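# Assemble two printed parts to match the model on the stand

## Task

Join the two printed parts so the result looks like the assembled example on the stand. The robot must not fall over or finish tilted, and nothing may be knocked over or moved out of the work area.

## Robot and tools

ROBOT. A LinearBot: a wheeled base that can drive forward, sideways and turn in place, with a column about 1.7 m high. A carriage rides up the column (lift_m, 0 to 1 m) and carries two identical six-joint arms, left and right, each ending in a two-finger gripper. Arm bases sit about 0.57 m + lift_m above the floor, with carriage parts hanging about 0.15 m lower. A hand reaches up to 0.78 m from its shoulder but only about 0.38 m below its arm base. Cameras: carriage_camera (fixed, facing forward, tilted about 20 degrees down), left_wrist_camera and right_wrist_camera (looking out past each hand's fingertips). The parked arm pose is joints 1 to 6 = 0, 0.05, 0.05, 1.45, 0, 0.

FRAMES. Base frame: origin on the floor below the base centre, x forward, y left, z up, in metres. left_hand and right_hand readings are the point between the finger pads in this frame; quat_wxyz gives hand orientation, hand z along the fingers, fingers opening along hand y. Odometry frame is the base frame as it was at scene start; base_odometry counts wheel turns only (slip counts as travel), heading in rad, positive left, -3.142 to 3.142. Hand readings can be off, usually the true hand is lower, more so at long reach.

move. One action per call. Arguments:
- base: an object with exactly one key, a relative offset from where the base last measured itself: translate_m (metres, forward positive, -2 to 2), strafe_m (metres, left positive, -2 to 2) or rotate_rad (radians, counter-clockwise positive, -6.3 to 6.3).
- joints: one flat object for both arms together, keyed by joint name, each value an absolute target (not an offset). Keys: lift_m (0 to 1); for each side, left_ or right_: joint1_rad (-2.617 to 3.054, turn about vertical, 0 forward, positive left), joint2_rad (0 to 3.141, shoulder: 0 upper arm back and level, 1.57 upright, 3.14 forward and level), joint3_rad (0 to 3.141, elbow: 0 folded, 3.14 straight), joint4_rad (-1.57 to 1.57, wrist pitch, positive lifts fingertips), joint5_rad (-1.57 to 1.57, wrist yaw, positive swings fingertips right), joint6_rad (-2.094 to 2.094, hand roll, positive clockwise seen from forearm), gripper_m (0 to 0.093, pad gap in metres). Names omitted keep their previous target.
- speeds: per-action top speeds: translate_m and strafe_m 0.02 to 0.5 m/s, rotate_rad 0.05 to 1.57 rad/s, lift_m 0.08 to 0.27 m/s (default 0.25); others default to the top of their range.
- min_time_s: 0.1 to 8 s, the shortest duration for each arm and gripper motion; 2 or more gives straighter hand paths, too short makes moves fast and can overshoot.
- cameras: list of carriage_camera, left_wrist_camera, right_wrist_camera or all; [] for none.
- blocking: true (default) returns once everything rests; false returns within about 0.5 s while motion continues.
A move with no action just reports state and images. Actions end after at most about 14 s (time_out).

wait(seconds 0 to 10, cameras) lets time pass without commanding anything; it returns early if running moves finish. stop(cameras) brakes all running motions; braked ones read "stopped" and may still press on contact. zoom_image(camera, region [x0,y0,x1,y1] in pixels, top-left origin, at most 504 by 504) enlarges part of the newest image of that camera (images are 672x504). read_manual gives licence texts only. finished_scene ends the scene for good; the assembly must stay correct without the robot.

RESULTS. The "move" line reads done or the worst status. base_status and joint_status per motion: moving, done, off_target (rested short and may still push), stopped, contact_stop or time_out (drops its target and holds), not_followed (a safety check refused arm targets that would bring an arm within millimetres of itself or the other arm), limit_stop_at_motor_heat. After a refused call or an unplanned stop, the remaining move, wait and finished_scene calls in that reply are skipped. on_its_own lists unordered actions; "held at" is a target, not a reading. motor_effort is percent of maximum (bracket = peak in last action); a steadily falling lift effort while lowering means a hand or load is resting on something. Joint torques follow the joint order, with joints 1 to 3 wrapping at ±28 N m. Gripper on a hard part reads up to about 0.005 m narrower than it; closed on nothing reads 0.000 to 0.003. To release, command a gap well above the reading. "Motor temperatures" lists each arm's joints then gripper.

AVOID. Tipping: the robot cannot right itself; it is least stable with a high carriage, extended or loaded arms, pushing or pulling, or abrupt stops. Do not swing both loaded, stretched arms fast. Do not let the arms collide or squeeze each other, including gripping the other hand's fingers; a hard press ends the scene. Arms have no contact stop and keep pushing when blocked; to ease a stuck arm send its current readings as targets. A withheld pair is freed by resending one arm's readings with joint 1 turned away, then the other. With joint 2 below 0.8, turning joint 1 outward 0.5 rad or more can hit the column. Heat: stretched or loaded arms warm even while you think; at 75 °C a MOTOR HOT line appears, at 100 °C the arm goes limp for 30 to 60 s and drops what it holds, so park arms when idle. Base drives may stop on contact; back off about 0.2 m to free. Never drive backwards under a table edge. Do not drop parts, release them while moving, slam, or hit fixed or heavy objects, and keep everything inside the work area.

Each tool is called after ">>>" by a JSON object that holds its "op" and its "data", one argument or row to a line.

## Session

>>> {"op": "move", "data": {

}}

Scene clock: 0.00 s.
Joint torques (N m): no reading
Motor temperatures (°C): left_arm=[15 17 20 16 18 17 16] | right_arm=[15 16 15 16 16 17 14]
base_odometry: x=+0.000 y=+0.000 heading=+0.000
base_status: not commanded
joint_positions: lift_m=+0.300 left_joint1_rad=+0.018 left_joint2_rad=+0.045 left_joint3_rad=+0.063 left_joint4_rad=+1.418 left_joint5_rad=+0.021 left_joint6_rad=+0.021 left_gripper_m=+0.09396 right_joint1_rad=+0.000 right_joint2_rad=+0.067 right_joint3_rad=+0.044 right_joint4_rad=+1.493 right_joint5_rad=-0.002 right_joint6_rad=+0.005 right_gripper_m=+0.09396
joint_status: not commanded
motor_effort: lift_m=+33 drive_wheels=+0
left_hand: x=+0.2506 y=+0.3138 z=+1.3092 quat_wxyz=(+0.997, +0.010, +0.067, +0.019) (m; base frame)
right_hand: x=+0.2448 y=-0.3165 z=+1.3059 quat_wxyz=(+0.999, -0.001, +0.050, +0.003) (m; base frame)
pictures: carriage_camera, left_wrist_camera, right_wrist_camera

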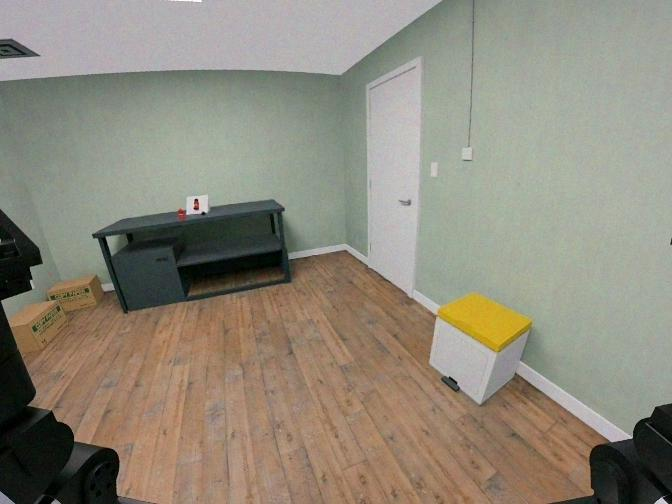

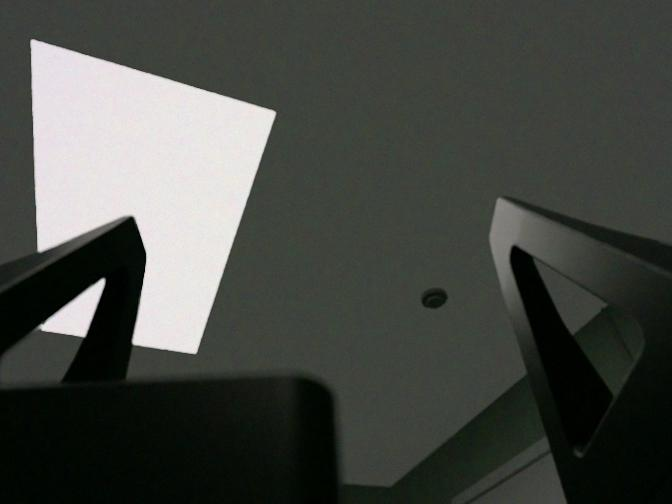

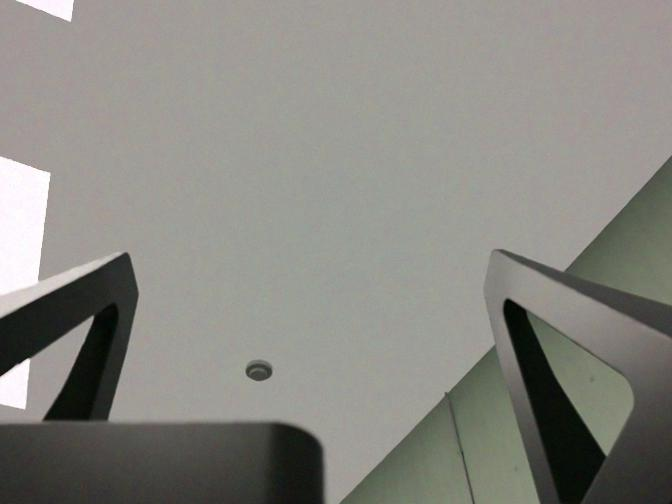

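>>> {"op": "zoom_image", "data": {
  "camera": "carriage_camera",
  "region": [80, 170, 300, 320]
}}

>>> {"op": "zoom_image", "data": {
  "camera": "carriage_camera",
  "region": [165, 180, 225, 230]
}}

Scaled by 2.291 from the camera's 672x504 image, which has a finer 960x720 frame.

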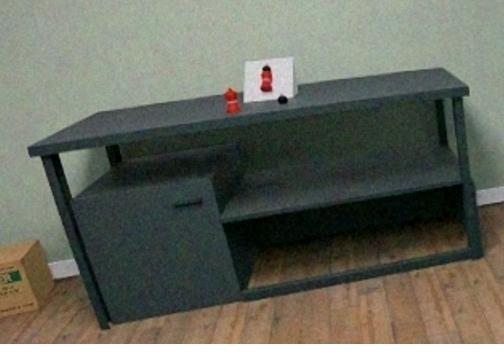

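Scaled by 8.400 from the camera's 672x504 image, which has a finer 960x720 frame.

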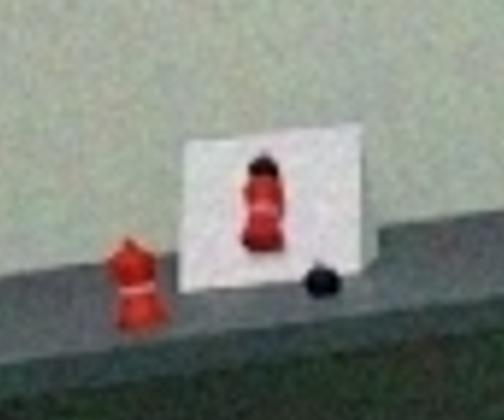

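>>> {"op": "move", "data": {
  "base": {"rotate_rad": 0.374}
}}

>>> {"op": "move", "data": {
  "base": {"translate_m": 1.9}
}}

>>> {"op": "move", "data": {
  "base": {"strafe_m": 0.5},
  "cameras": ["carriage_camera"]
}}

Scene clock: 80.53 s.
Joint torques (N m): left_arm=[0.08 3.82 6.83 -0.19 0.17 -0.15] | right_arm=[0.12 4.48 6.8 -0.26 -0.09 0.06]
Motor temperatures (°C): left_arm=[15 18 26 16 18 17 16] | right_arm=[15 18 20 16 16 17 14]
move: done
base_odometry: x=+0.000 y=+0.000 heading=+0.374
base_status: done
joint_positions: lift_m=+0.300 left_joint1_rad=+0.018 left_joint2_rad=+0.045 left_joint3_rad=+0.063 left_joint4_rad=+1.418 left_joint5_rad=+0.021 left_joint6_rad=+0.021 left_gripper_m=+0.09396 right_joint1_rad=+0.000 right_joint2_rad=+0.067 right_joint3_rad=+0.044 right_joint4_rad=+1.493 right_joint5_rad=-0.002 right_joint6_rad=+0.005 right_gripper_m=+0.09396
joint_status: not commanded
motor_effort: lift_m=+33(33) drive_wheels=+5(8)
left_hand: x=+0.2506 y=+0.3138 z=+1.3092 quat_wxyz=(+0.997, +0.010, +0.067, +0.019) (m; base frame)
right_hand: x=+0.2449 y=-0.3165 z=+1.3059 quat_wxyz=(+0.999, -0.001, +0.050, +0.003) (m; base frame)
pictures: none

Scene clock: 86.70 s.
Joint torques (N m): left_arm=[0.06 3.79 6.86 -0.17 0.17 -0.15] | right_arm=[0.12 4.49 6.82 -0.26 -0.09 0.06]
move: done
base_odometry: x=+1.768 y=+0.696 heading=+0.375
base_status: done
joint_positions: lift_m=+0.300 left_joint1_rad=+0.018 left_joint2_rad=+0.045 left_joint3_rad=+0.063 left_joint4_rad=+1.418 left_joint5_rad=+0.021 left_joint6_rad=+0.021 left_gripper_m=+0.09396 right_joint1_rad=+0.000 right_joint2_rad=+0.067 right_joint3_rad=+0.044 right_joint4_rad=+1.493 right_joint5_rad=-0.002 right_joint6_rad=+0.005 right_gripper_m=+0.09396
joint_status: not commanded
motor_effort: lift_m=+33(33) drive_wheels=-6(13)
left_hand: x=+0.2506 y=+0.3138 z=+1.3092 quat_wxyz=(+0.997, +0.010, +0.067, +0.019) (m; base frame)
right_hand: x=+0.2448 y=-0.3165 z=+1.3059 quat_wxyz=(+0.999, -0.001, +0.050, +0.003) (m; base frame)
pictures: none

Scene clock: 89.83 s.
Joint torques (N m): left_arm=[0.13 3.84 6.86 -0.19 0.21 -0.14] | right_arm=[0.14 4.49 6.84 -0.27 -0.08 0.06]
move: done
base_odometry: x=+1.585 y=+1.162 heading=+0.374
base_status: done
joint_positions: lift_m=+0.300 left_joint1_rad=+0.018 left_joint2_rad=+0.045 left_joint3_rad=+0.063 left_joint4_rad=+1.418 left_joint5_rad=+0.021 left_joint6_rad=+0.021 left_gripper_m=+0.09396 right_joint1_rad=-0.001 right_joint2_rad=+0.067 right_joint3_rad=+0.044 right_joint4_rad=+1.493 right_joint5_rad=-0.002 right_joint6_rad=+0.005 right_gripper_m=+0.09396
joint_status: not commanded
motor_effort: lift_m=+33(33) drive_wheels=-3(6)
left_hand: x=+0.2504 y=+0.3138 z=+1.3092 quat_wxyz=(+0.998, +0.010, +0.067, +0.019) (m; base frame)
right_hand: x=+0.2449 y=-0.3165 z=+1.3059 quat_wxyz=(+0.999, -0.001, +0.050, +0.002) (m; base frame)
pictures: carriage_camera

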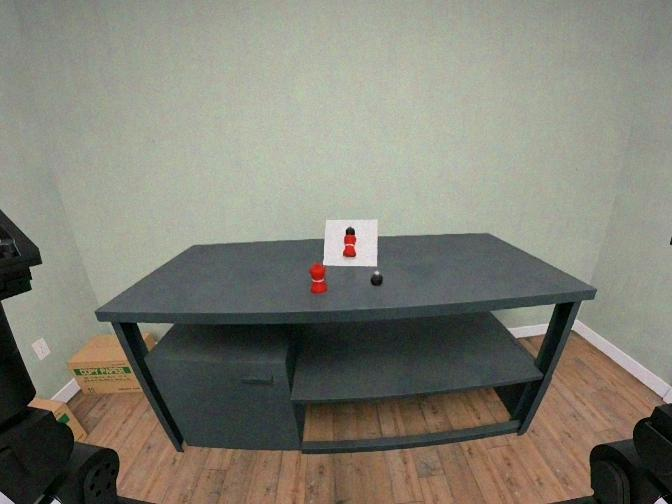

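>>> {"op": "zoom_image", "data": {
  "camera": "carriage_camera",
  "region": [285, 205, 405, 305]
}}

Scaled by 4.200 from the camera's 672x504 image, which has a finer 960x720 frame.

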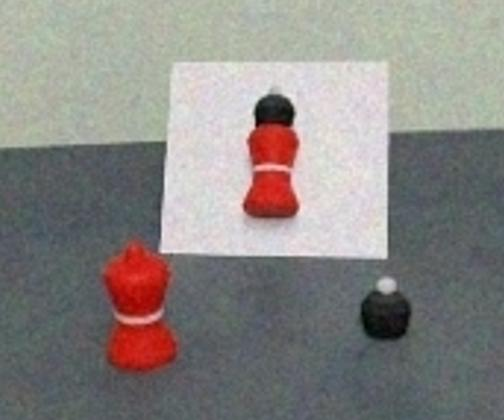

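>>> {"op": "move", "data": {
  "base": {"translate_m": 0.2},
  "joints": {"lift_m": 0.5},
  "cameras": ["carriage_camera"]
}}

Scene clock: 158.37 s.
Joint torques (N m): left_arm=[0.13 3.81 6.79 -0.2 0.17 -0.14] | right_arm=[0.17 4.48 6.83 -0.23 -0.09 0.06]
move: done
base_odometry: x=+1.771 y=+1.235 heading=+0.375
base_status: done
joint_positions: lift_m=+0.500 left_joint1_rad=+0.018 left_joint2_rad=+0.045 left_joint3_rad=+0.063 left_joint4_rad=+1.417 left_joint5_rad=+0.021 left_joint6_rad=+0.021 left_gripper_m=+0.09396 right_joint1_rad=-0.001 right_joint2_rad=+0.067 right_joint3_rad=+0.044 right_joint4_rad=+1.490 right_joint5_rad=-0.002 right_joint6_rad=+0.005 right_gripper_m=+0.09396
joint_status: all done
motor_effort: lift_m=+35(44) drive_wheels=-3(8)
left_hand: x=+0.2507 y=+0.3138 z=+1.5090 quat_wxyz=(+0.997, +0.010, +0.068, +0.019) (m; base frame)
right_hand: x=+0.2456 y=-0.3165 z=+1.5057 quat_wxyz=(+0.999, -0.001, +0.052, +0.002) (m; base frame)
pictures: carriage_camera
camera_calibration:
carriage_camera: T_world_to_cam=[[0.0182024, -0.998467, -0.0522633, 0.0700906], [-0.344029, 0.0428255, -0.937982, 1.44031], [0.938783, 0.0350536, -0.342722, 0.392431], [0, 0, 0, 1]] pos_world=[0.125826, -0.00545492, 1.48914]

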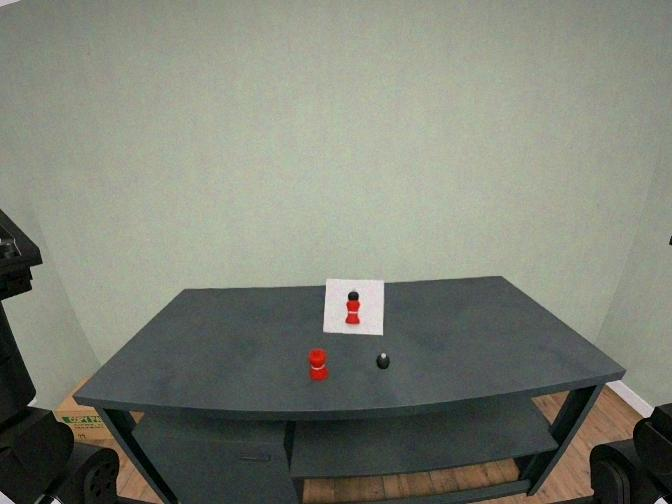

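>>> {"op": "zoom_image", "data": {
  "camera": "carriage_camera",
  "region": [290, 270, 410, 390]
}}

Scaled by 4.200 from the camera's 672x504 image, which has a finer 960x720 frame.

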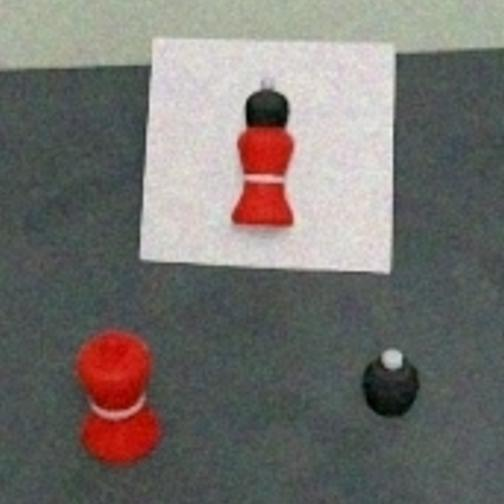

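>>> {"op": "move", "data": {
  "joints": {"left_joint1_rad": -0.529, "left_joint2_rad": 1.895, "left_joint3_rad": 0.956, "left_joint4_rad": 0.031, "left_joint5_rad": 0, "left_joint6_rad": 0, "right_joint1_rad": 0.44, "right_joint2_rad": 1.934, "right_joint3_rad": 1.011, "right_joint4_rad": 0.016, "right_joint5_rad": 0, "right_joint6_rad": 0},
  "min_time_s": 3
}}

>>> {"op": "move", "data": {
  "base": {"translate_m": 0.12},
  "speeds": {"translate_m": 0.15},
  "cameras": ["all"]
}}

Scene clock: 236.77 s.
Joint torques (N m): left_arm=[-0.4 -9.46 8.9 1.26 0.05 -0.23] | right_arm=[0.51 -10.29 9.61 1.35 -0.08 -0.01]
move: done
base_odometry: x=+1.771 y=+1.235 heading=+0.375
base_status: not commanded
joint_positions: lift_m=+0.500 left_joint1_rad=-0.524 left_joint2_rad=+1.884 left_joint3_rad=+0.934 left_joint4_rad=+0.044 left_joint5_rad=+0.012 left_joint6_rad=+0.008 left_gripper_m=+0.09396 right_joint1_rad=+0.435 right_joint2_rad=+1.922 right_joint3_rad=+0.983 right_joint4_rad=+0.028 right_joint5_rad=-0.002 right_joint6_rad=+0.005 right_gripper_m=+0.09396
joint_status: all done
motor_effort: lift_m=+35(35) drive_wheels=-3(3)
left_hand: x=+0.6017 y=+0.0920 z=+1.0785 quat_wxyz=(+0.314, +0.250, +0.911, -0.089) (m; base frame)
right_hand: x=+0.6304 y=-0.1243 z=+1.0767 quat_wxyz=(+0.316, -0.202, +0.924, +0.072) (m; base frame)
pictures: none

Scene clock: 238.57 s.
Joint torques (N m): left_arm=[-0.44 -9.54 8.9 1.29 0.08 -0.22] | right_arm=[0.32 -10.35 9.57 1.36 -0.08 -0.01]
move: done
base_odometry: x=+1.883 y=+1.279 heading=+0.375
base_status: done
joint_positions: lift_m=+0.500 left_joint1_rad=-0.525 left_joint2_rad=+1.885 left_joint3_rad=+0.934 left_joint4_rad=+0.040 left_joint5_rad=+0.009 left_joint6_rad=+0.008 left_gripper_m=+0.09396 right_joint1_rad=+0.437 right_joint2_rad=+1.923 right_joint3_rad=+0.983 right_joint4_rad=+0.023 right_joint5_rad=-0.001 right_joint6_rad=+0.005 right_gripper_m=+0.09396
joint_status: not commanded
motor_effort: lift_m=+35(35) drive_wheels=-3(8)
left_hand: x=+0.6010 y=+0.0925 z=+1.0775 quat_wxyz=(+0.312, +0.250, +0.912, -0.087) (m; base frame)
right_hand: x=+0.6292 y=-0.1238 z=+1.0757 quat_wxyz=(+0.313, -0.203, +0.925, +0.071) (m; base frame)
pictures: carriage_camera, left_wrist_camera, right_wrist_camera
camera_calibration:
carriage_camera: T_world_to_cam=[[0.0182024, -0.998467, -0.0522633, 0.0700906], [-0.344029, 0.0428255, -0.937982, 1.44031], [0.938783, 0.0350536, -0.342722, 0.392431], [0, 0, 0, 1]] pos_world=[0.125826, -0.00545492, 1.48914]
left_wrist_camera: T_world_to_cam=[[-0.55077, -0.833777, 0.0383223, 0.359778], [-0.83427, 0.551332, 0.00514185, 0.442853], [-0.0254155, -0.0291392, -0.999252, 1.22082], [0, 0, 0, 1]] pos_world=[0.598642, 0.0913897, 1.20384]
right_wrist_camera: T_world_to_cam=[[0.410123, -0.910965, 0.0440621, -0.422244], [-0.908212, -0.412345, -0.0715666, 0.608384], [0.0833635, -0.0106666, -0.996462, 1.14388], [0, 0, 0, 1]] pos_world=[0.630356, -0.121584, 1.20198]

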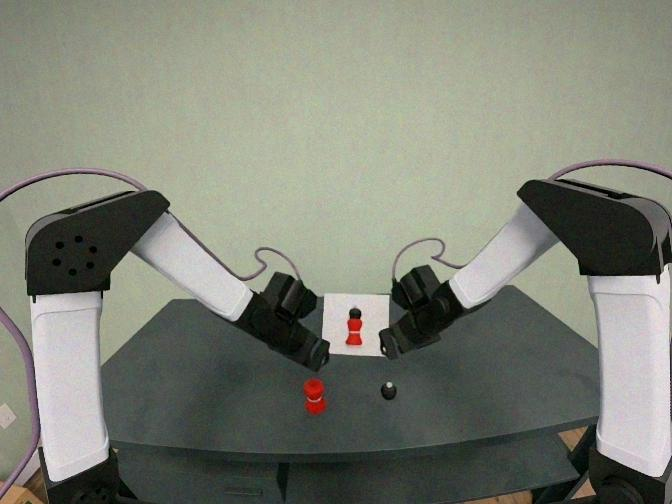

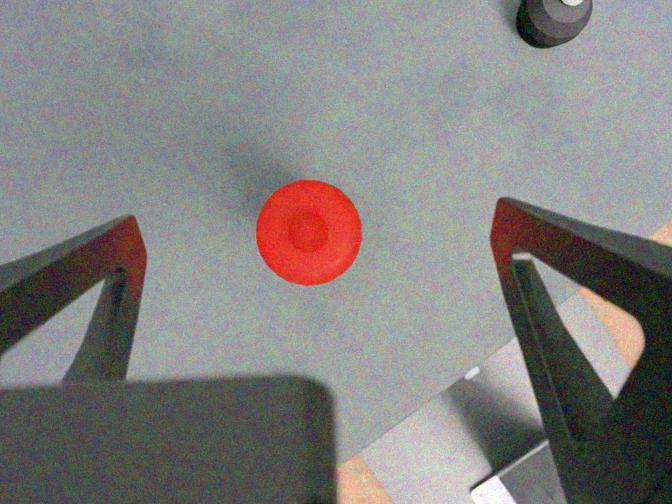

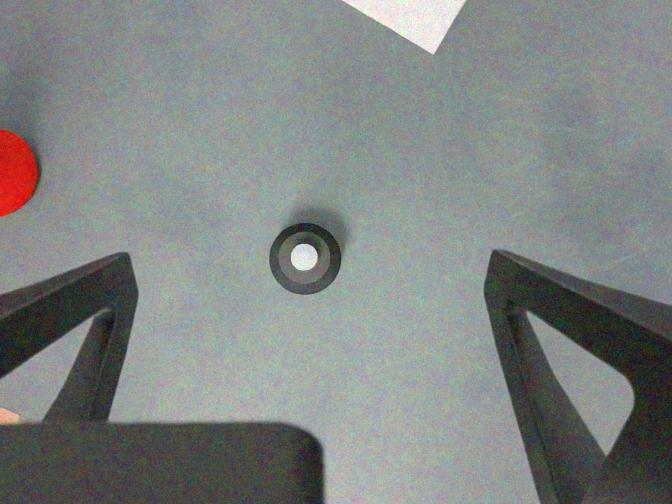

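>>> {"op": "zoom_image", "data": {
  "camera": "left_wrist_camera",
  "region": [240, 160, 380, 300]
}}

>>> {"op": "zoom_image", "data": {
  "camera": "right_wrist_camera",
  "region": [245, 195, 365, 315]
}}

>>> {"op": "zoom_image", "data": {
  "camera": "carriage_camera",
  "region": [290, 290, 420, 420]
}}

Scaled by 3.600 from the camera's 672x504 image, which has a finer 960x720 frame.

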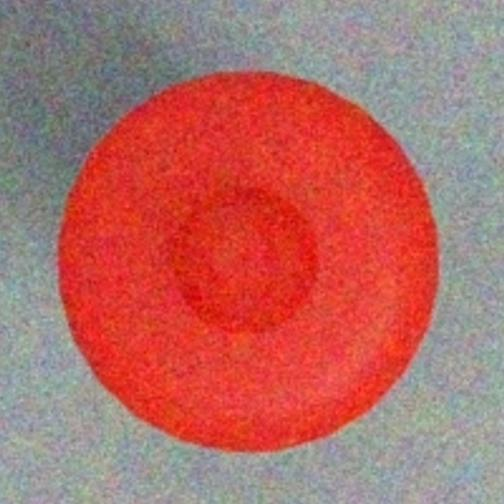

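Scaled by 4.200 from the camera's 672x504 image, which has a finer 960x720 frame.

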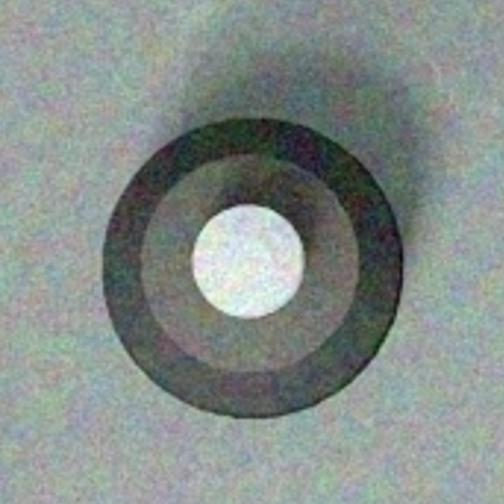

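Scaled by 3.877 from the camera's 672x504 image, which has a finer 960x720 frame.

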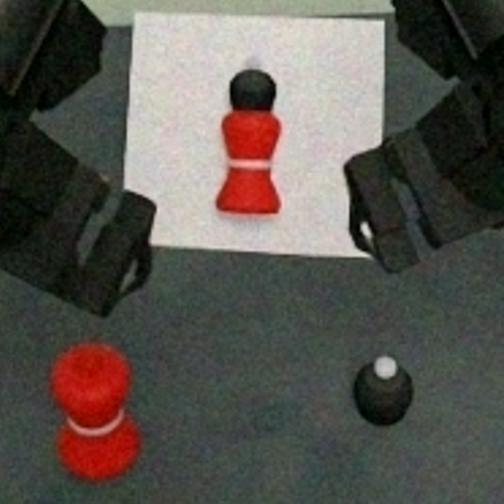

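>>> {"op": "move", "data": {
  "base": {"strafe_m": 0.12},
  "speeds": {"strafe_m": 0.1},
  "joints": {"left_joint1_rad": -0.1, "left_joint2_rad": 2.707, "left_joint3_rad": 1.2235, "left_joint4_rad": 1.4835, "left_joint5_rad": 1.5, "left_joint6_rad": 0, "right_joint1_rad": 0.203, "right_joint2_rad": 2.39, "right_joint3_rad": 1.70, "right_joint4_rad": -0.88, "right_joint5_rad": 0, "right_joint6_rad": 0},
  "min_time_s": 2.5,
  "cameras": ["all"]
}}

Scene clock: 373.07 s.
Joint torques (N m): left_arm=[0.51 -12.16 5.09 1.4 0.36 -0.2] | right_arm=[-0.21 -13.64 9.16 0.18 -0.08 -0.01]
Motor temperatures (°C): left_arm=[15 27 37 22 18 17 16] | right_arm=[15 30 34 21 16 17 14]
move: done
base_odometry: x=+1.839 y=+1.391 heading=+0.375
base_status: done
joint_positions: lift_m=+0.500 left_joint1_rad=-0.104 left_joint2_rad=+2.693 left_joint3_rad=+1.210 left_joint4_rad=+1.470 left_joint5_rad=+1.487 left_joint6_rad=+0.006 left_gripper_m=+0.09397 right_joint1_rad=+0.207 right_joint2_rad=+2.374 right_joint3_rad=+1.673 right_joint4_rad=-0.870 right_joint5_rad=-0.001 right_joint6_rad=+0.005 right_gripper_m=+0.09396
joint_status: all done
motor_effort: lift_m=+35(35) drive_wheels=-2(6)
left_hand: x=+0.6242 y=+0.0998 z=+1.0616 quat_wxyz=(+0.493, +0.504, +0.497, -0.507) (m; base frame)
right_hand: x=+0.6438 y=-0.2268 z=+1.0104 quat_wxyz=(+0.000, -0.101, +0.995, +0.001) (m; base frame)
pictures: carriage_camera, left_wrist_camera, right_wrist_camera
camera_calibration:
carriage_camera: T_world_to_cam=[[0.0182024, -0.998467, -0.0522633, 0.0700906], [-0.344029, 0.0428255, -0.937982, 1.44031], [0.938783, 0.0350536, -0.342722, 0.392431], [0, 0, 0, 1]] pos_world=[0.125826, -0.00545492, 1.48914]
left_wrist_camera: T_world_to_cam=[[-0.99692, 0.0779369, -0.00874847, 0.616785], [0.0550621, 0.616122, -0.785724, 0.736339], [-0.0558468, -0.783786, -0.618515, 0.895847], [0, 0, 0, 1]] pos_world=[0.624371, 0.200407, 1.13805]
right_wrist_camera: T_world_to_cam=[[0.220758, -0.974351, 0.0436545, -0.411185], [-0.819604, -0.161063, 0.549826, -0.0533839], [-0.528693, -0.157158, -0.834138, 1.2733], [0, 0, 0, 1]] pos_world=[0.7202, -0.209128, 1.10941]

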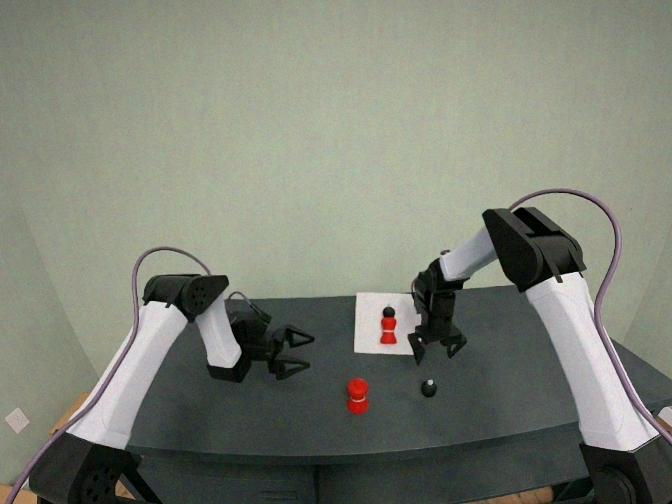

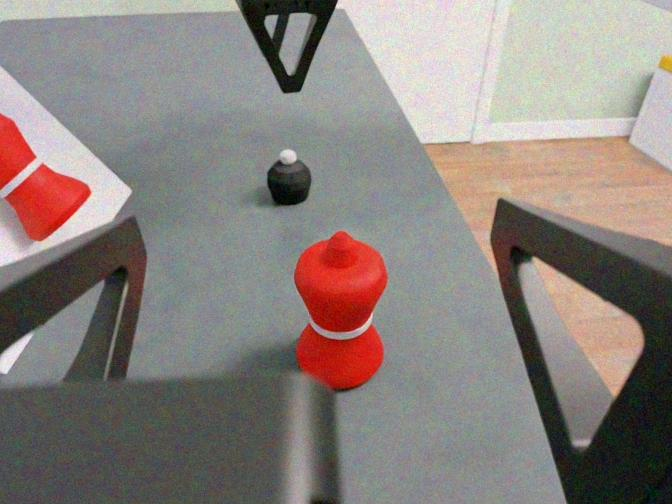

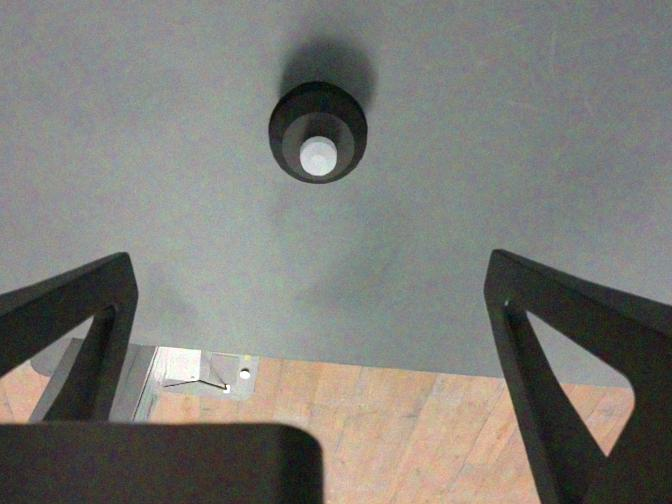

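>>> {"op": "zoom_image", "data": {
  "camera": "left_wrist_camera",
  "region": [270, 210, 430, 400]
}}

>>> {"op": "zoom_image", "data": {
  "camera": "left_wrist_camera",
  "region": [230, 120, 350, 220]
}}

>>> {"op": "zoom_image", "data": {
  "camera": "right_wrist_camera",
  "region": [240, 60, 400, 200]
}}

Scaled by 2.653 from the camera's 672x504 image, which has a finer 960x720 frame.

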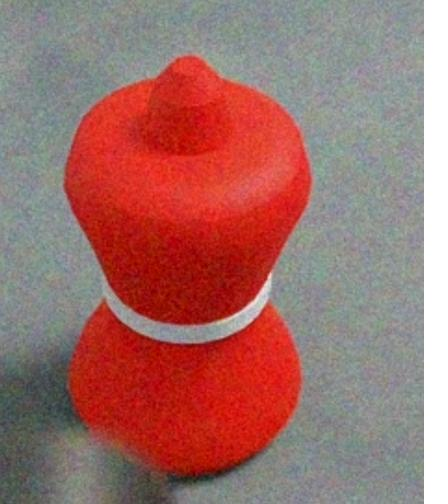

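Scaled by 4.200 from the camera's 672x504 image, which has a finer 960x720 frame.

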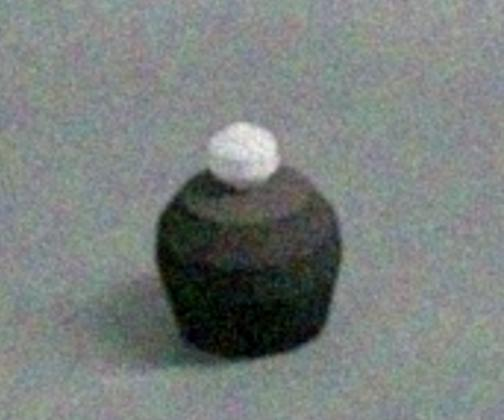

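Scaled by 3.150 from the camera's 672x504 image, which has a finer 960x720 frame.

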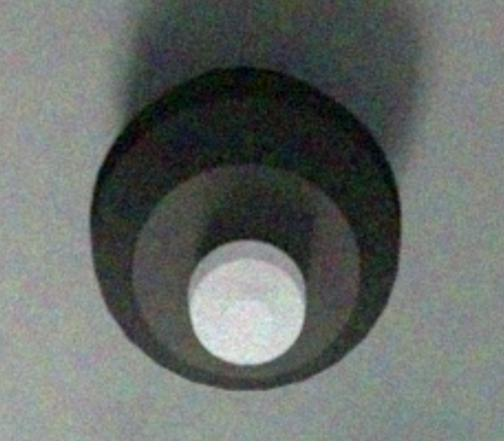

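>>> {"op": "move", "data": {
  "joints": {"right_joint1_rad": 0.195, "right_joint2_rad": 2.337, "right_joint3_rad": 1.606, "right_joint4_rad": -0.84},
  "cameras": ["right_wrist_camera"]
}}

Scene clock: 493.87 s.
Joint torques (N m): left_arm=[0.53 -12.19 5.12 1.38 0.33 -0.21] | right_arm=[-0.38 -18.67 5.57 0.3 -0.08 -0.01]
Motor temperatures (°C): left_arm=[15 36 29 26 18 17 16] | right_arm=[15 48 35 18 16 17 14]
move: done
base_odometry: x=+1.839 y=+1.391 heading=+0.375
base_status: not commanded
joint_positions: lift_m=+0.500 left_joint1_rad=-0.104 left_joint2_rad=+2.693 left_joint3_rad=+1.210 left_joint4_rad=+1.472 left_joint5_rad=+1.488 left_joint6_rad=+0.006 left_gripper_m=+0.09397 right_joint1_rad=+0.201 right_joint2_rad=+2.373 right_joint3_rad=+1.616 right_joint4_rad=-0.849 right_joint5_rad=-0.001 right_joint6_rad=+0.005 right_gripper_m=+0.09396
joint_status: all done
motor_effort: lift_m=+35(35) drive_wheels=-2(2)
left_hand: x=+0.6240 y=+0.0998 z=+1.0618 quat_wxyz=(+0.493, +0.505, +0.496, -0.506) (m; base frame)
right_hand: x=+0.6287 y=-0.2327 z=+0.9979 quat_wxyz=(-0.018, -0.098, +0.995, -0.001) (m; base frame)
pictures: right_wrist_camera
camera_calibration:
right_wrist_camera: T_world_to_cam=[[0.215985, -0.975443, 0.0431516, -0.409841], [-0.800398, -0.151569, 0.579992, -0.099786], [-0.559208, -0.159808, -0.813479, 1.25186], [0, 0, 0, 1]] pos_world=[0.708701, -0.214843, 1.09392]

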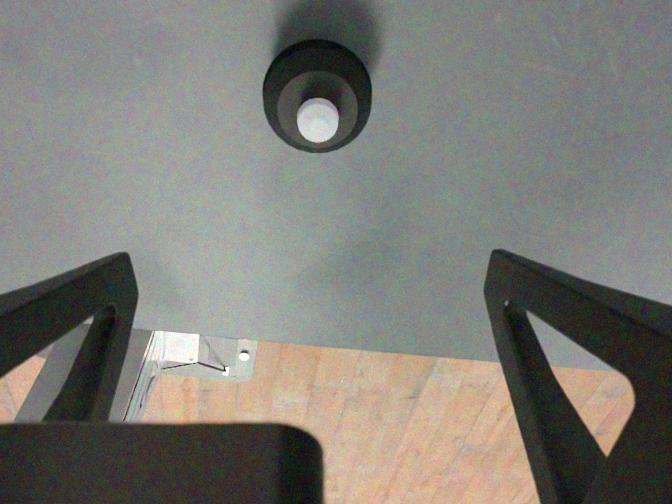

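>>> {"op": "move", "data": {
  "joints": {"right_joint1_rad": 0.185, "right_joint4_rad": -0.803}
}}

>>> {"op": "move", "data": {
  "joints": {"lift_m": 0.43},
  "cameras": ["right_wrist_camera", "left_wrist_camera"]
}}

Scene clock: 520.10 s.
Joint torques (N m): left_arm=[0.53 -12.22 5.11 1.37 0.34 -0.21] | right_arm=[-0.05 -18.76 5.65 0.36 -0.08 -0.01]
Motor temperatures (°C): left_arm=[15 37 29 26 18 17 16] | right_arm=[15 61 30 18 16 17 14]
move: done
base_odometry: x=+1.839 y=+1.391 heading=+0.375
base_status: not commanded
joint_positions: lift_m=+0.500 left_joint1_rad=-0.104 left_joint2_rad=+2.693 left_joint3_rad=+1.210 left_joint4_rad=+1.472 left_joint5_rad=+1.488 left_joint6_rad=+0.006 left_gripper_m=+0.09397 right_joint1_rad=+0.188 right_joint2_rad=+2.373 right_joint3_rad=+1.616 right_joint4_rad=-0.812 right_joint5_rad=-0.001 right_joint6_rad=+0.005 right_gripper_m=+0.09396
joint_status: all done
motor_effort: lift_m=+35(35) drive_wheels=-2(2)
left_hand: x=+0.6240 y=+0.0998 z=+1.0618 quat_wxyz=(+0.493, +0.505, +0.496, -0.506) (m; base frame)
right_hand: x=+0.6387 y=-0.2365 z=+0.9977 quat_wxyz=(+0.000, -0.091, +0.996, +0.001) (m; base frame)
pictures: none

Scene clock: 520.90 s.
Joint torques (N m): left_arm=[0.51 -13.75 4.49 1.29 0.32 -0.21] | right_arm=[-0.1 -16.5 6.11 0.36 -0.08 0]
Motor temperatures (°C): left_arm=[15 37 29 26 18 17 16] | right_arm=[15 61 30 18 16 17 14]
move: done
base_odometry: x=+1.839 y=+1.391 heading=+0.375
base_status: not commanded
joint_positions: lift_m=+0.430 left_joint1_rad=-0.104 left_joint2_rad=+2.708 left_joint3_rad=+1.215 left_joint4_rad=+1.480 left_joint5_rad=+1.490 left_joint6_rad=+0.006 left_gripper_m=+0.09397 right_joint1_rad=+0.188 right_joint2_rad=+2.352 right_joint3_rad=+1.612 right_joint4_rad=-0.805 right_joint5_rad=-0.001 right_joint6_rad=+0.005 right_gripper_m=+0.09396
joint_status: all done
motor_effort: lift_m=+31(38) drive_wheels=-2(2)
left_hand: x=+0.6232 y=+0.0998 z=+0.9876 quat_wxyz=(+0.492, +0.505, +0.496, -0.507) (m; base frame)
right_hand: x=+0.6431 y=-0.2357 z=+0.9362 quat_wxyz=(+0.013, -0.091, +0.996, +0.002) (m; base frame)
pictures: left_wrist_camera, right_wrist_camera
camera_calibration:
left_wrist_camera: T_world_to_cam=[[-0.99671, 0.0805754, -0.00871198, 0.614635], [0.056658, 0.615894, -0.785789, 0.677215], [-0.0579496, -0.783698, -0.618433, 0.85126], [0, 0, 0, 1]] pos_world=[0.623574, 0.200513, 1.06395]
right_wrist_camera: T_world_to_cam=[[0.200259, -0.978752, 0.0440636, -0.404746], [-0.835989, -0.14725, 0.52862, 0.0190358], [-0.510899, -0.142698, -0.847714, 1.21431], [0, 0, 0, 1]] pos_world=[0.71736, -0.220063, 1.03716]

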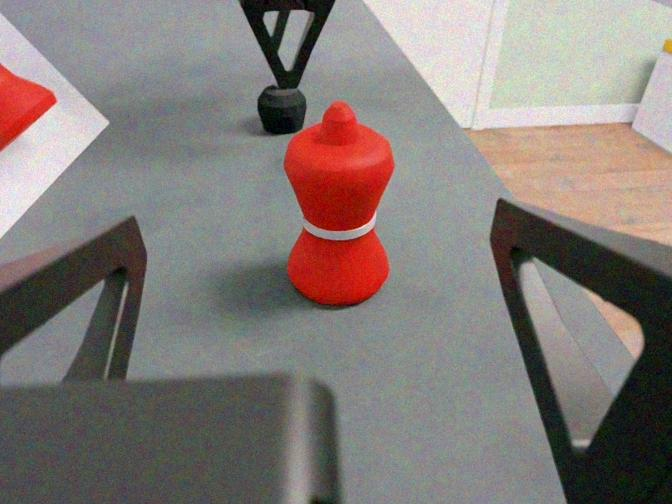

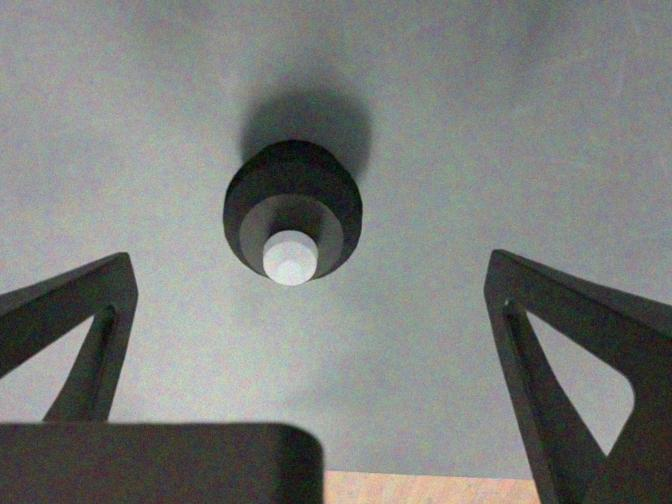

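>>> {"op": "move", "data": {
  "joints": {"right_joint1_rad": 0.212, "right_joint2_rad": 2.354, "right_joint4_rad": -0.838, "lift_m": 0.40},
  "cameras": ["right_wrist_camera"]
}}

Scene clock: 545.20 s.
Joint torques (N m): left_arm=[0.53 -13.81 4.4 1.29 0.32 -0.22] | right_arm=[0.16 -15.17 6.05 0.21 -0.08 -0.01]
Motor temperatures (°C): left_arm=[15 36 28 25 18 17 16] | right_arm=[15 61 29 18 16 17 14]
move: done
base_odometry: x=+1.839 y=+1.391 heading=+0.375
base_status: not commanded
joint_positions: lift_m=+0.400 left_joint1_rad=-0.104 left_joint2_rad=+2.710 left_joint3_rad=+1.217 left_joint4_rad=+1.481 left_joint5_rad=+1.491 left_joint6_rad=+0.006 left_gripper_m=+0.09397 right_joint1_rad=+0.212 right_joint2_rad=+2.356 right_joint3_rad=+1.612 right_joint4_rad=-0.830 right_joint5_rad=-0.001 right_joint6_rad=+0.005 right_gripper_m=+0.09396
joint_status: all done
motor_effort: lift_m=+30(33) drive_wheels=-2(2)
left_hand: x=+0.6230 y=+0.0998 z=+0.9570 quat_wxyz=(+0.492, +0.505, +0.496, -0.508) (m; base frame)
right_hand: x=+0.6341 y=-0.2268 z=+0.9044 quat_wxyz=(-0.002, -0.103, +0.995, +0.001) (m; base frame)
pictures: right_wrist_camera
camera_calibration:
right_wrist_camera: T_world_to_cam=[[0.225314, -0.97331, 0.0436077, -0.407065], [-0.816626, -0.164253, 0.553302, -0.00876824], [-0.531371, -0.160278, -0.831839, 1.17871], [0, 0, 0, 1]] pos_world=[0.710887, -0.208721, 1.0031]

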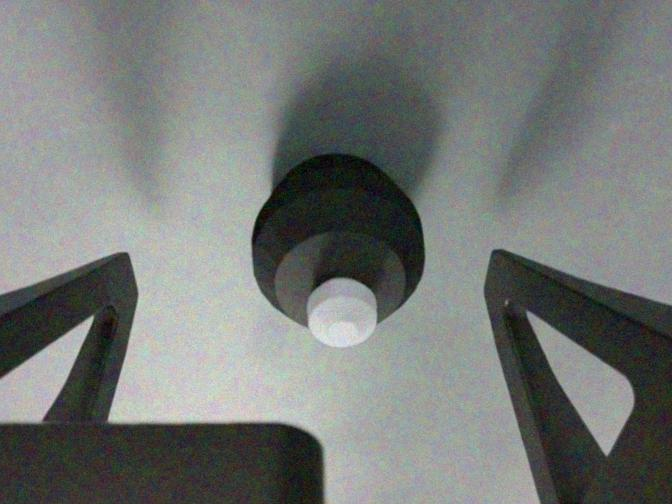

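>>> {"op": "move", "data": {
  "joints": {"right_joint1_rad": 0.195, "lift_m": 0.385},
  "cameras": ["right_wrist_camera"]
}}

Scene clock: 567.20 s.
Joint torques (N m): left_arm=[0.58 -13.85 4.31 1.29 0.3 -0.2] | right_arm=[-0.16 -15.5 5.93 0.25 -0.08 -0.01]
Motor temperatures (°C): left_arm=[15 41 28 25 18 17 16] | right_arm=[15 61 29 18 16 17 14]
move: done
base_odometry: x=+1.839 y=+1.391 heading=+0.375
base_status: not commanded
joint_positions: lift_m=+0.385 left_joint1_rad=-0.104 left_joint2_rad=+2.712 left_joint3_rad=+1.218 left_joint4_rad=+1.480 left_joint5_rad=+1.491 left_joint6_rad=+0.006 left_gripper_m=+0.09397 right_joint1_rad=+0.198 right_joint2_rad=+2.359 right_joint3_rad=+1.612 right_joint4_rad=-0.833 right_joint5_rad=-0.001 right_joint6_rad=+0.005 right_gripper_m=+0.09396
joint_status: all done
motor_effort: lift_m=+31(32) drive_wheels=-2(2)
left_hand: x=+0.6231 y=+0.0998 z=+0.9415 quat_wxyz=(+0.492, +0.504, +0.496, -0.508) (m; base frame)
right_hand: x=+0.6340 y=-0.2328 z=+0.8880 quat_wxyz=(-0.005, -0.096, +0.995, +0.000) (m; base frame)
pictures: right_wrist_camera
camera_calibration:
right_wrist_camera: T_world_to_cam=[[0.212313, -0.976231, 0.043535, -0.404616], [-0.815232, -0.152382, 0.558727, -0.00382806], [-0.538813, -0.154116, -0.828208, 1.16689], [0, 0, 0, 1]] pos_world=[0.71152, -0.215746, 0.986181]

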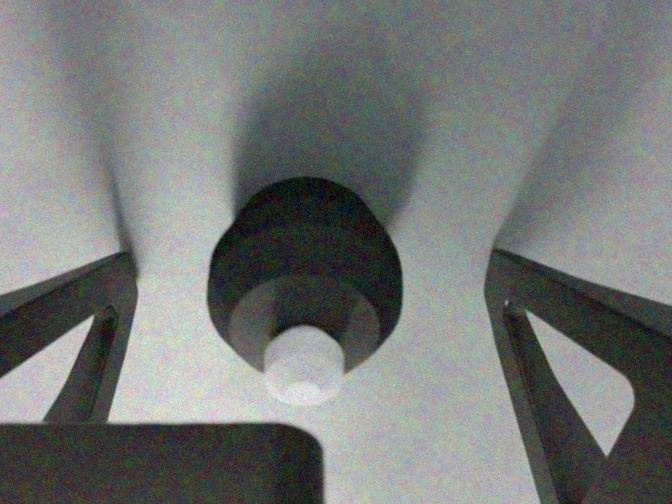

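>>> {"op": "move", "data": {
  "joints": {"lift_m": 0.377}
}}

>>> {"op": "move", "data": {
  "joints": {"right_gripper_m": 0.040},
  "min_time_s": 2,
  "cameras": ["right_wrist_camera", "left_wrist_camera"]
}}

Scene clock: 578.90 s.
Joint torques (N m): left_arm=[0.49 -14.06 4.26 1.29 0.32 -0.21] | right_arm=[-0.16 -14.13 6.06 0.31 -0.11 -0.01]
Motor temperatures (°C): left_arm=[15 41 28 25 18 17 16] | right_arm=[15 56 29 18 16 17 14]
move: done
base_odometry: x=+1.839 y=+1.391 heading=+0.375
base_status: not commanded
joint_positions: lift_m=+0.377 left_joint1_rad=-0.104 left_joint2_rad=+2.713 left_joint3_rad=+1.218 left_joint4_rad=+1.481 left_joint5_rad=+1.491 left_joint6_rad=+0.006 left_gripper_m=+0.09397 right_joint1_rad=+0.198 right_joint2_rad=+2.346 right_joint3_rad=+1.612 right_joint4_rad=-0.842 right_joint5_rad=+0.001 right_joint6_rad=+0.005 right_gripper_m=+0.09396
joint_status: all done
motor_effort: lift_m=+29(30) drive_wheels=-2(2)
left_hand: x=+0.6229 y=+0.0999 z=+0.9333 quat_wxyz=(+0.491, +0.504, +0.496, -0.508) (m; base frame)
right_hand: x=+0.6343 y=-0.2332 z=+0.8855 quat_wxyz=(-0.003, -0.096, +0.995, -0.001) (m; base frame)
pictures: none

Scene clock: 581.20 s.
Joint torques (N m): left_arm=[0.53 -14.09 4.23 1.3 0.3 -0.2] | right_arm=[-0.12 -14.15 6.06 0.32 -0.1 -0.01]
Motor temperatures (°C): left_arm=[15 41 28 25 18 17 16] | right_arm=[15 56 29 18 16 17 14]
move: done
base_odometry: x=+1.839 y=+1.391 heading=+0.375
base_status: not commanded
joint_positions: lift_m=+0.377 left_joint1_rad=-0.104 left_joint2_rad=+2.713 left_joint3_rad=+1.218 left_joint4_rad=+1.481 left_joint5_rad=+1.491 left_joint6_rad=+0.006 left_gripper_m=+0.09397 right_joint1_rad=+0.198 right_joint2_rad=+2.346 right_joint3_rad=+1.612 right_joint4_rad=-0.842 right_joint5_rad=+0.001 right_joint6_rad=+0.005 right_gripper_m=+0.04128
joint_status: all done
motor_effort: lift_m=+29(29) drive_wheels=-2(2)
left_hand: x=+0.6229 y=+0.0999 z=+0.9333 quat_wxyz=(+0.491, +0.504, +0.496, -0.508) (m; base frame)
right_hand: x=+0.6344 y=-0.2334 z=+0.8855 quat_wxyz=(-0.003, -0.096, +0.995, -0.001) (m; base frame)
pictures: left_wrist_camera, right_wrist_camera
camera_calibration:
left_wrist_camera: T_world_to_cam=[[-0.996602, 0.0820749, -0.00688896, 0.611957], [0.0561611, 0.61599, -0.78575, 0.634877], [-0.0602468, -0.783467, -0.618506, 0.819207], [0, 0, 0, 1]] pos_world=[0.623576, 0.200517, 1.00975]
right_wrist_camera: T_world_to_cam=[[0.21167, -0.976245, 0.0462689, -0.407128], [-0.81808, -0.151077, 0.554907, 0.00332515], [-0.534735, -0.155309, -0.830625, 1.16418], [0, 0, 0, 1]] pos_world=[0.711423, -0.216147, 0.983986]

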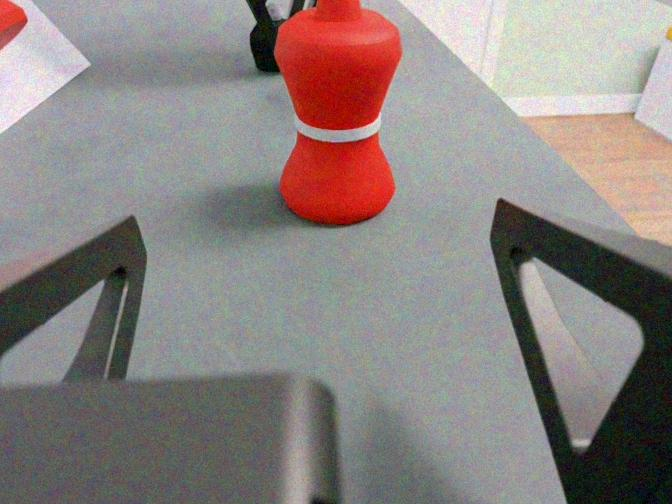

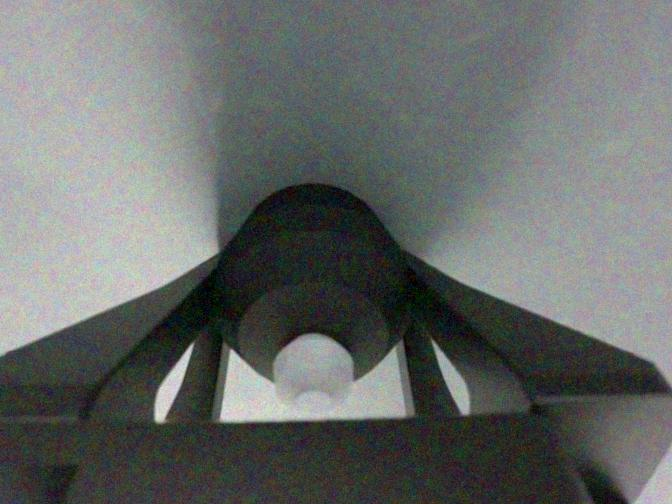

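>>> {"op": "move", "data": {
  "joints": {"right_gripper_m": 0.06}
}}

>>> {"op": "move", "data": {
  "joints": {"lift_m": 0.393},
  "cameras": ["right_wrist_camera"]
}}

Scene clock: 602.83 s.
Joint torques (N m): left_arm=[0.46 -14.11 4.26 1.31 0.31 -0.21] | right_arm=[-0.51 -14.15 6.02 0.32 -0.08 -0.01]
Motor temperatures (°C): left_arm=[15 39 28 25 18 17 16] | right_arm=[15 56 29 18 16 17 15]
move: done
base_odometry: x=+1.839 y=+1.391 heading=+0.375
base_status: not commanded
joint_positions: lift_m=+0.377 left_joint1_rad=-0.104 left_joint2_rad=+2.713 left_joint3_rad=+1.218 left_joint4_rad=+1.481 left_joint5_rad=+1.491 left_joint6_rad=+0.006 left_gripper_m=+0.09397 right_joint1_rad=+0.202 right_joint2_rad=+2.346 right_joint3_rad=+1.612 right_joint4_rad=-0.842 right_joint5_rad=-0.001 right_joint6_rad=+0.005 right_gripper_m=+0.05987
joint_status: all done
motor_effort: lift_m=+29(29) drive_wheels=-2(2)
left_hand: x=+0.6229 y=+0.0999 z=+0.9333 quat_wxyz=(+0.491, +0.504, +0.496, -0.508) (m; base frame)
right_hand: x=+0.6339 y=-0.2312 z=+0.8855 quat_wxyz=(-0.003, -0.098, +0.995, +0.000) (m; base frame)
pictures: none

Scene clock: 603.37 s.
Joint torques (N m): left_arm=[0.51 -14.09 4.12 1.27 0.3 -0.23] | right_arm=[-0.25 -14.84 5.96 0.28 -0.08 -0.01]
Motor temperatures (°C): left_arm=[15 39 28 25 18 17 16] | right_arm=[15 56 29 18 16 17 15]
move: done
base_odometry: x=+1.839 y=+1.391 heading=+0.375
base_status: not commanded
joint_positions: lift_m=+0.393 left_joint1_rad=-0.104 left_joint2_rad=+2.713 left_joint3_rad=+1.220 left_joint4_rad=+1.484 left_joint5_rad=+1.492 left_joint6_rad=+0.006 left_gripper_m=+0.09397 right_joint1_rad=+0.200 right_joint2_rad=+2.353 right_joint3_rad=+1.612 right_joint4_rad=-0.839 right_joint5_rad=-0.001 right_joint6_rad=+0.005 right_gripper_m=+0.05987
joint_status: all done
motor_effort: lift_m=+34(41) drive_wheels=-2(2)
left_hand: x=+0.6232 y=+0.0998 z=+0.9494 quat_wxyz=(+0.493, +0.506, +0.495, -0.507) (m; base frame)
right_hand: x=+0.6337 y=-0.2321 z=+0.8984 quat_wxyz=(-0.004, -0.097, +0.995, +0.000) (m; base frame)
pictures: right_wrist_camera
camera_calibration:
right_wrist_camera: T_world_to_cam=[[0.214112, -0.975822, 0.0438984, -0.405659], [-0.815612, -0.153868, 0.557765, -0.00897736], [-0.537525, -0.155228, -0.828837, 1.17498], [0, 0, 0, 1]] pos_world=[0.711115, -0.214842, 0.996683]

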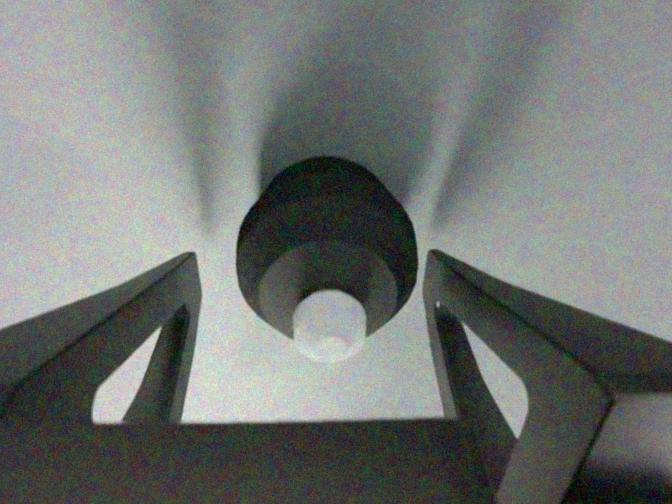

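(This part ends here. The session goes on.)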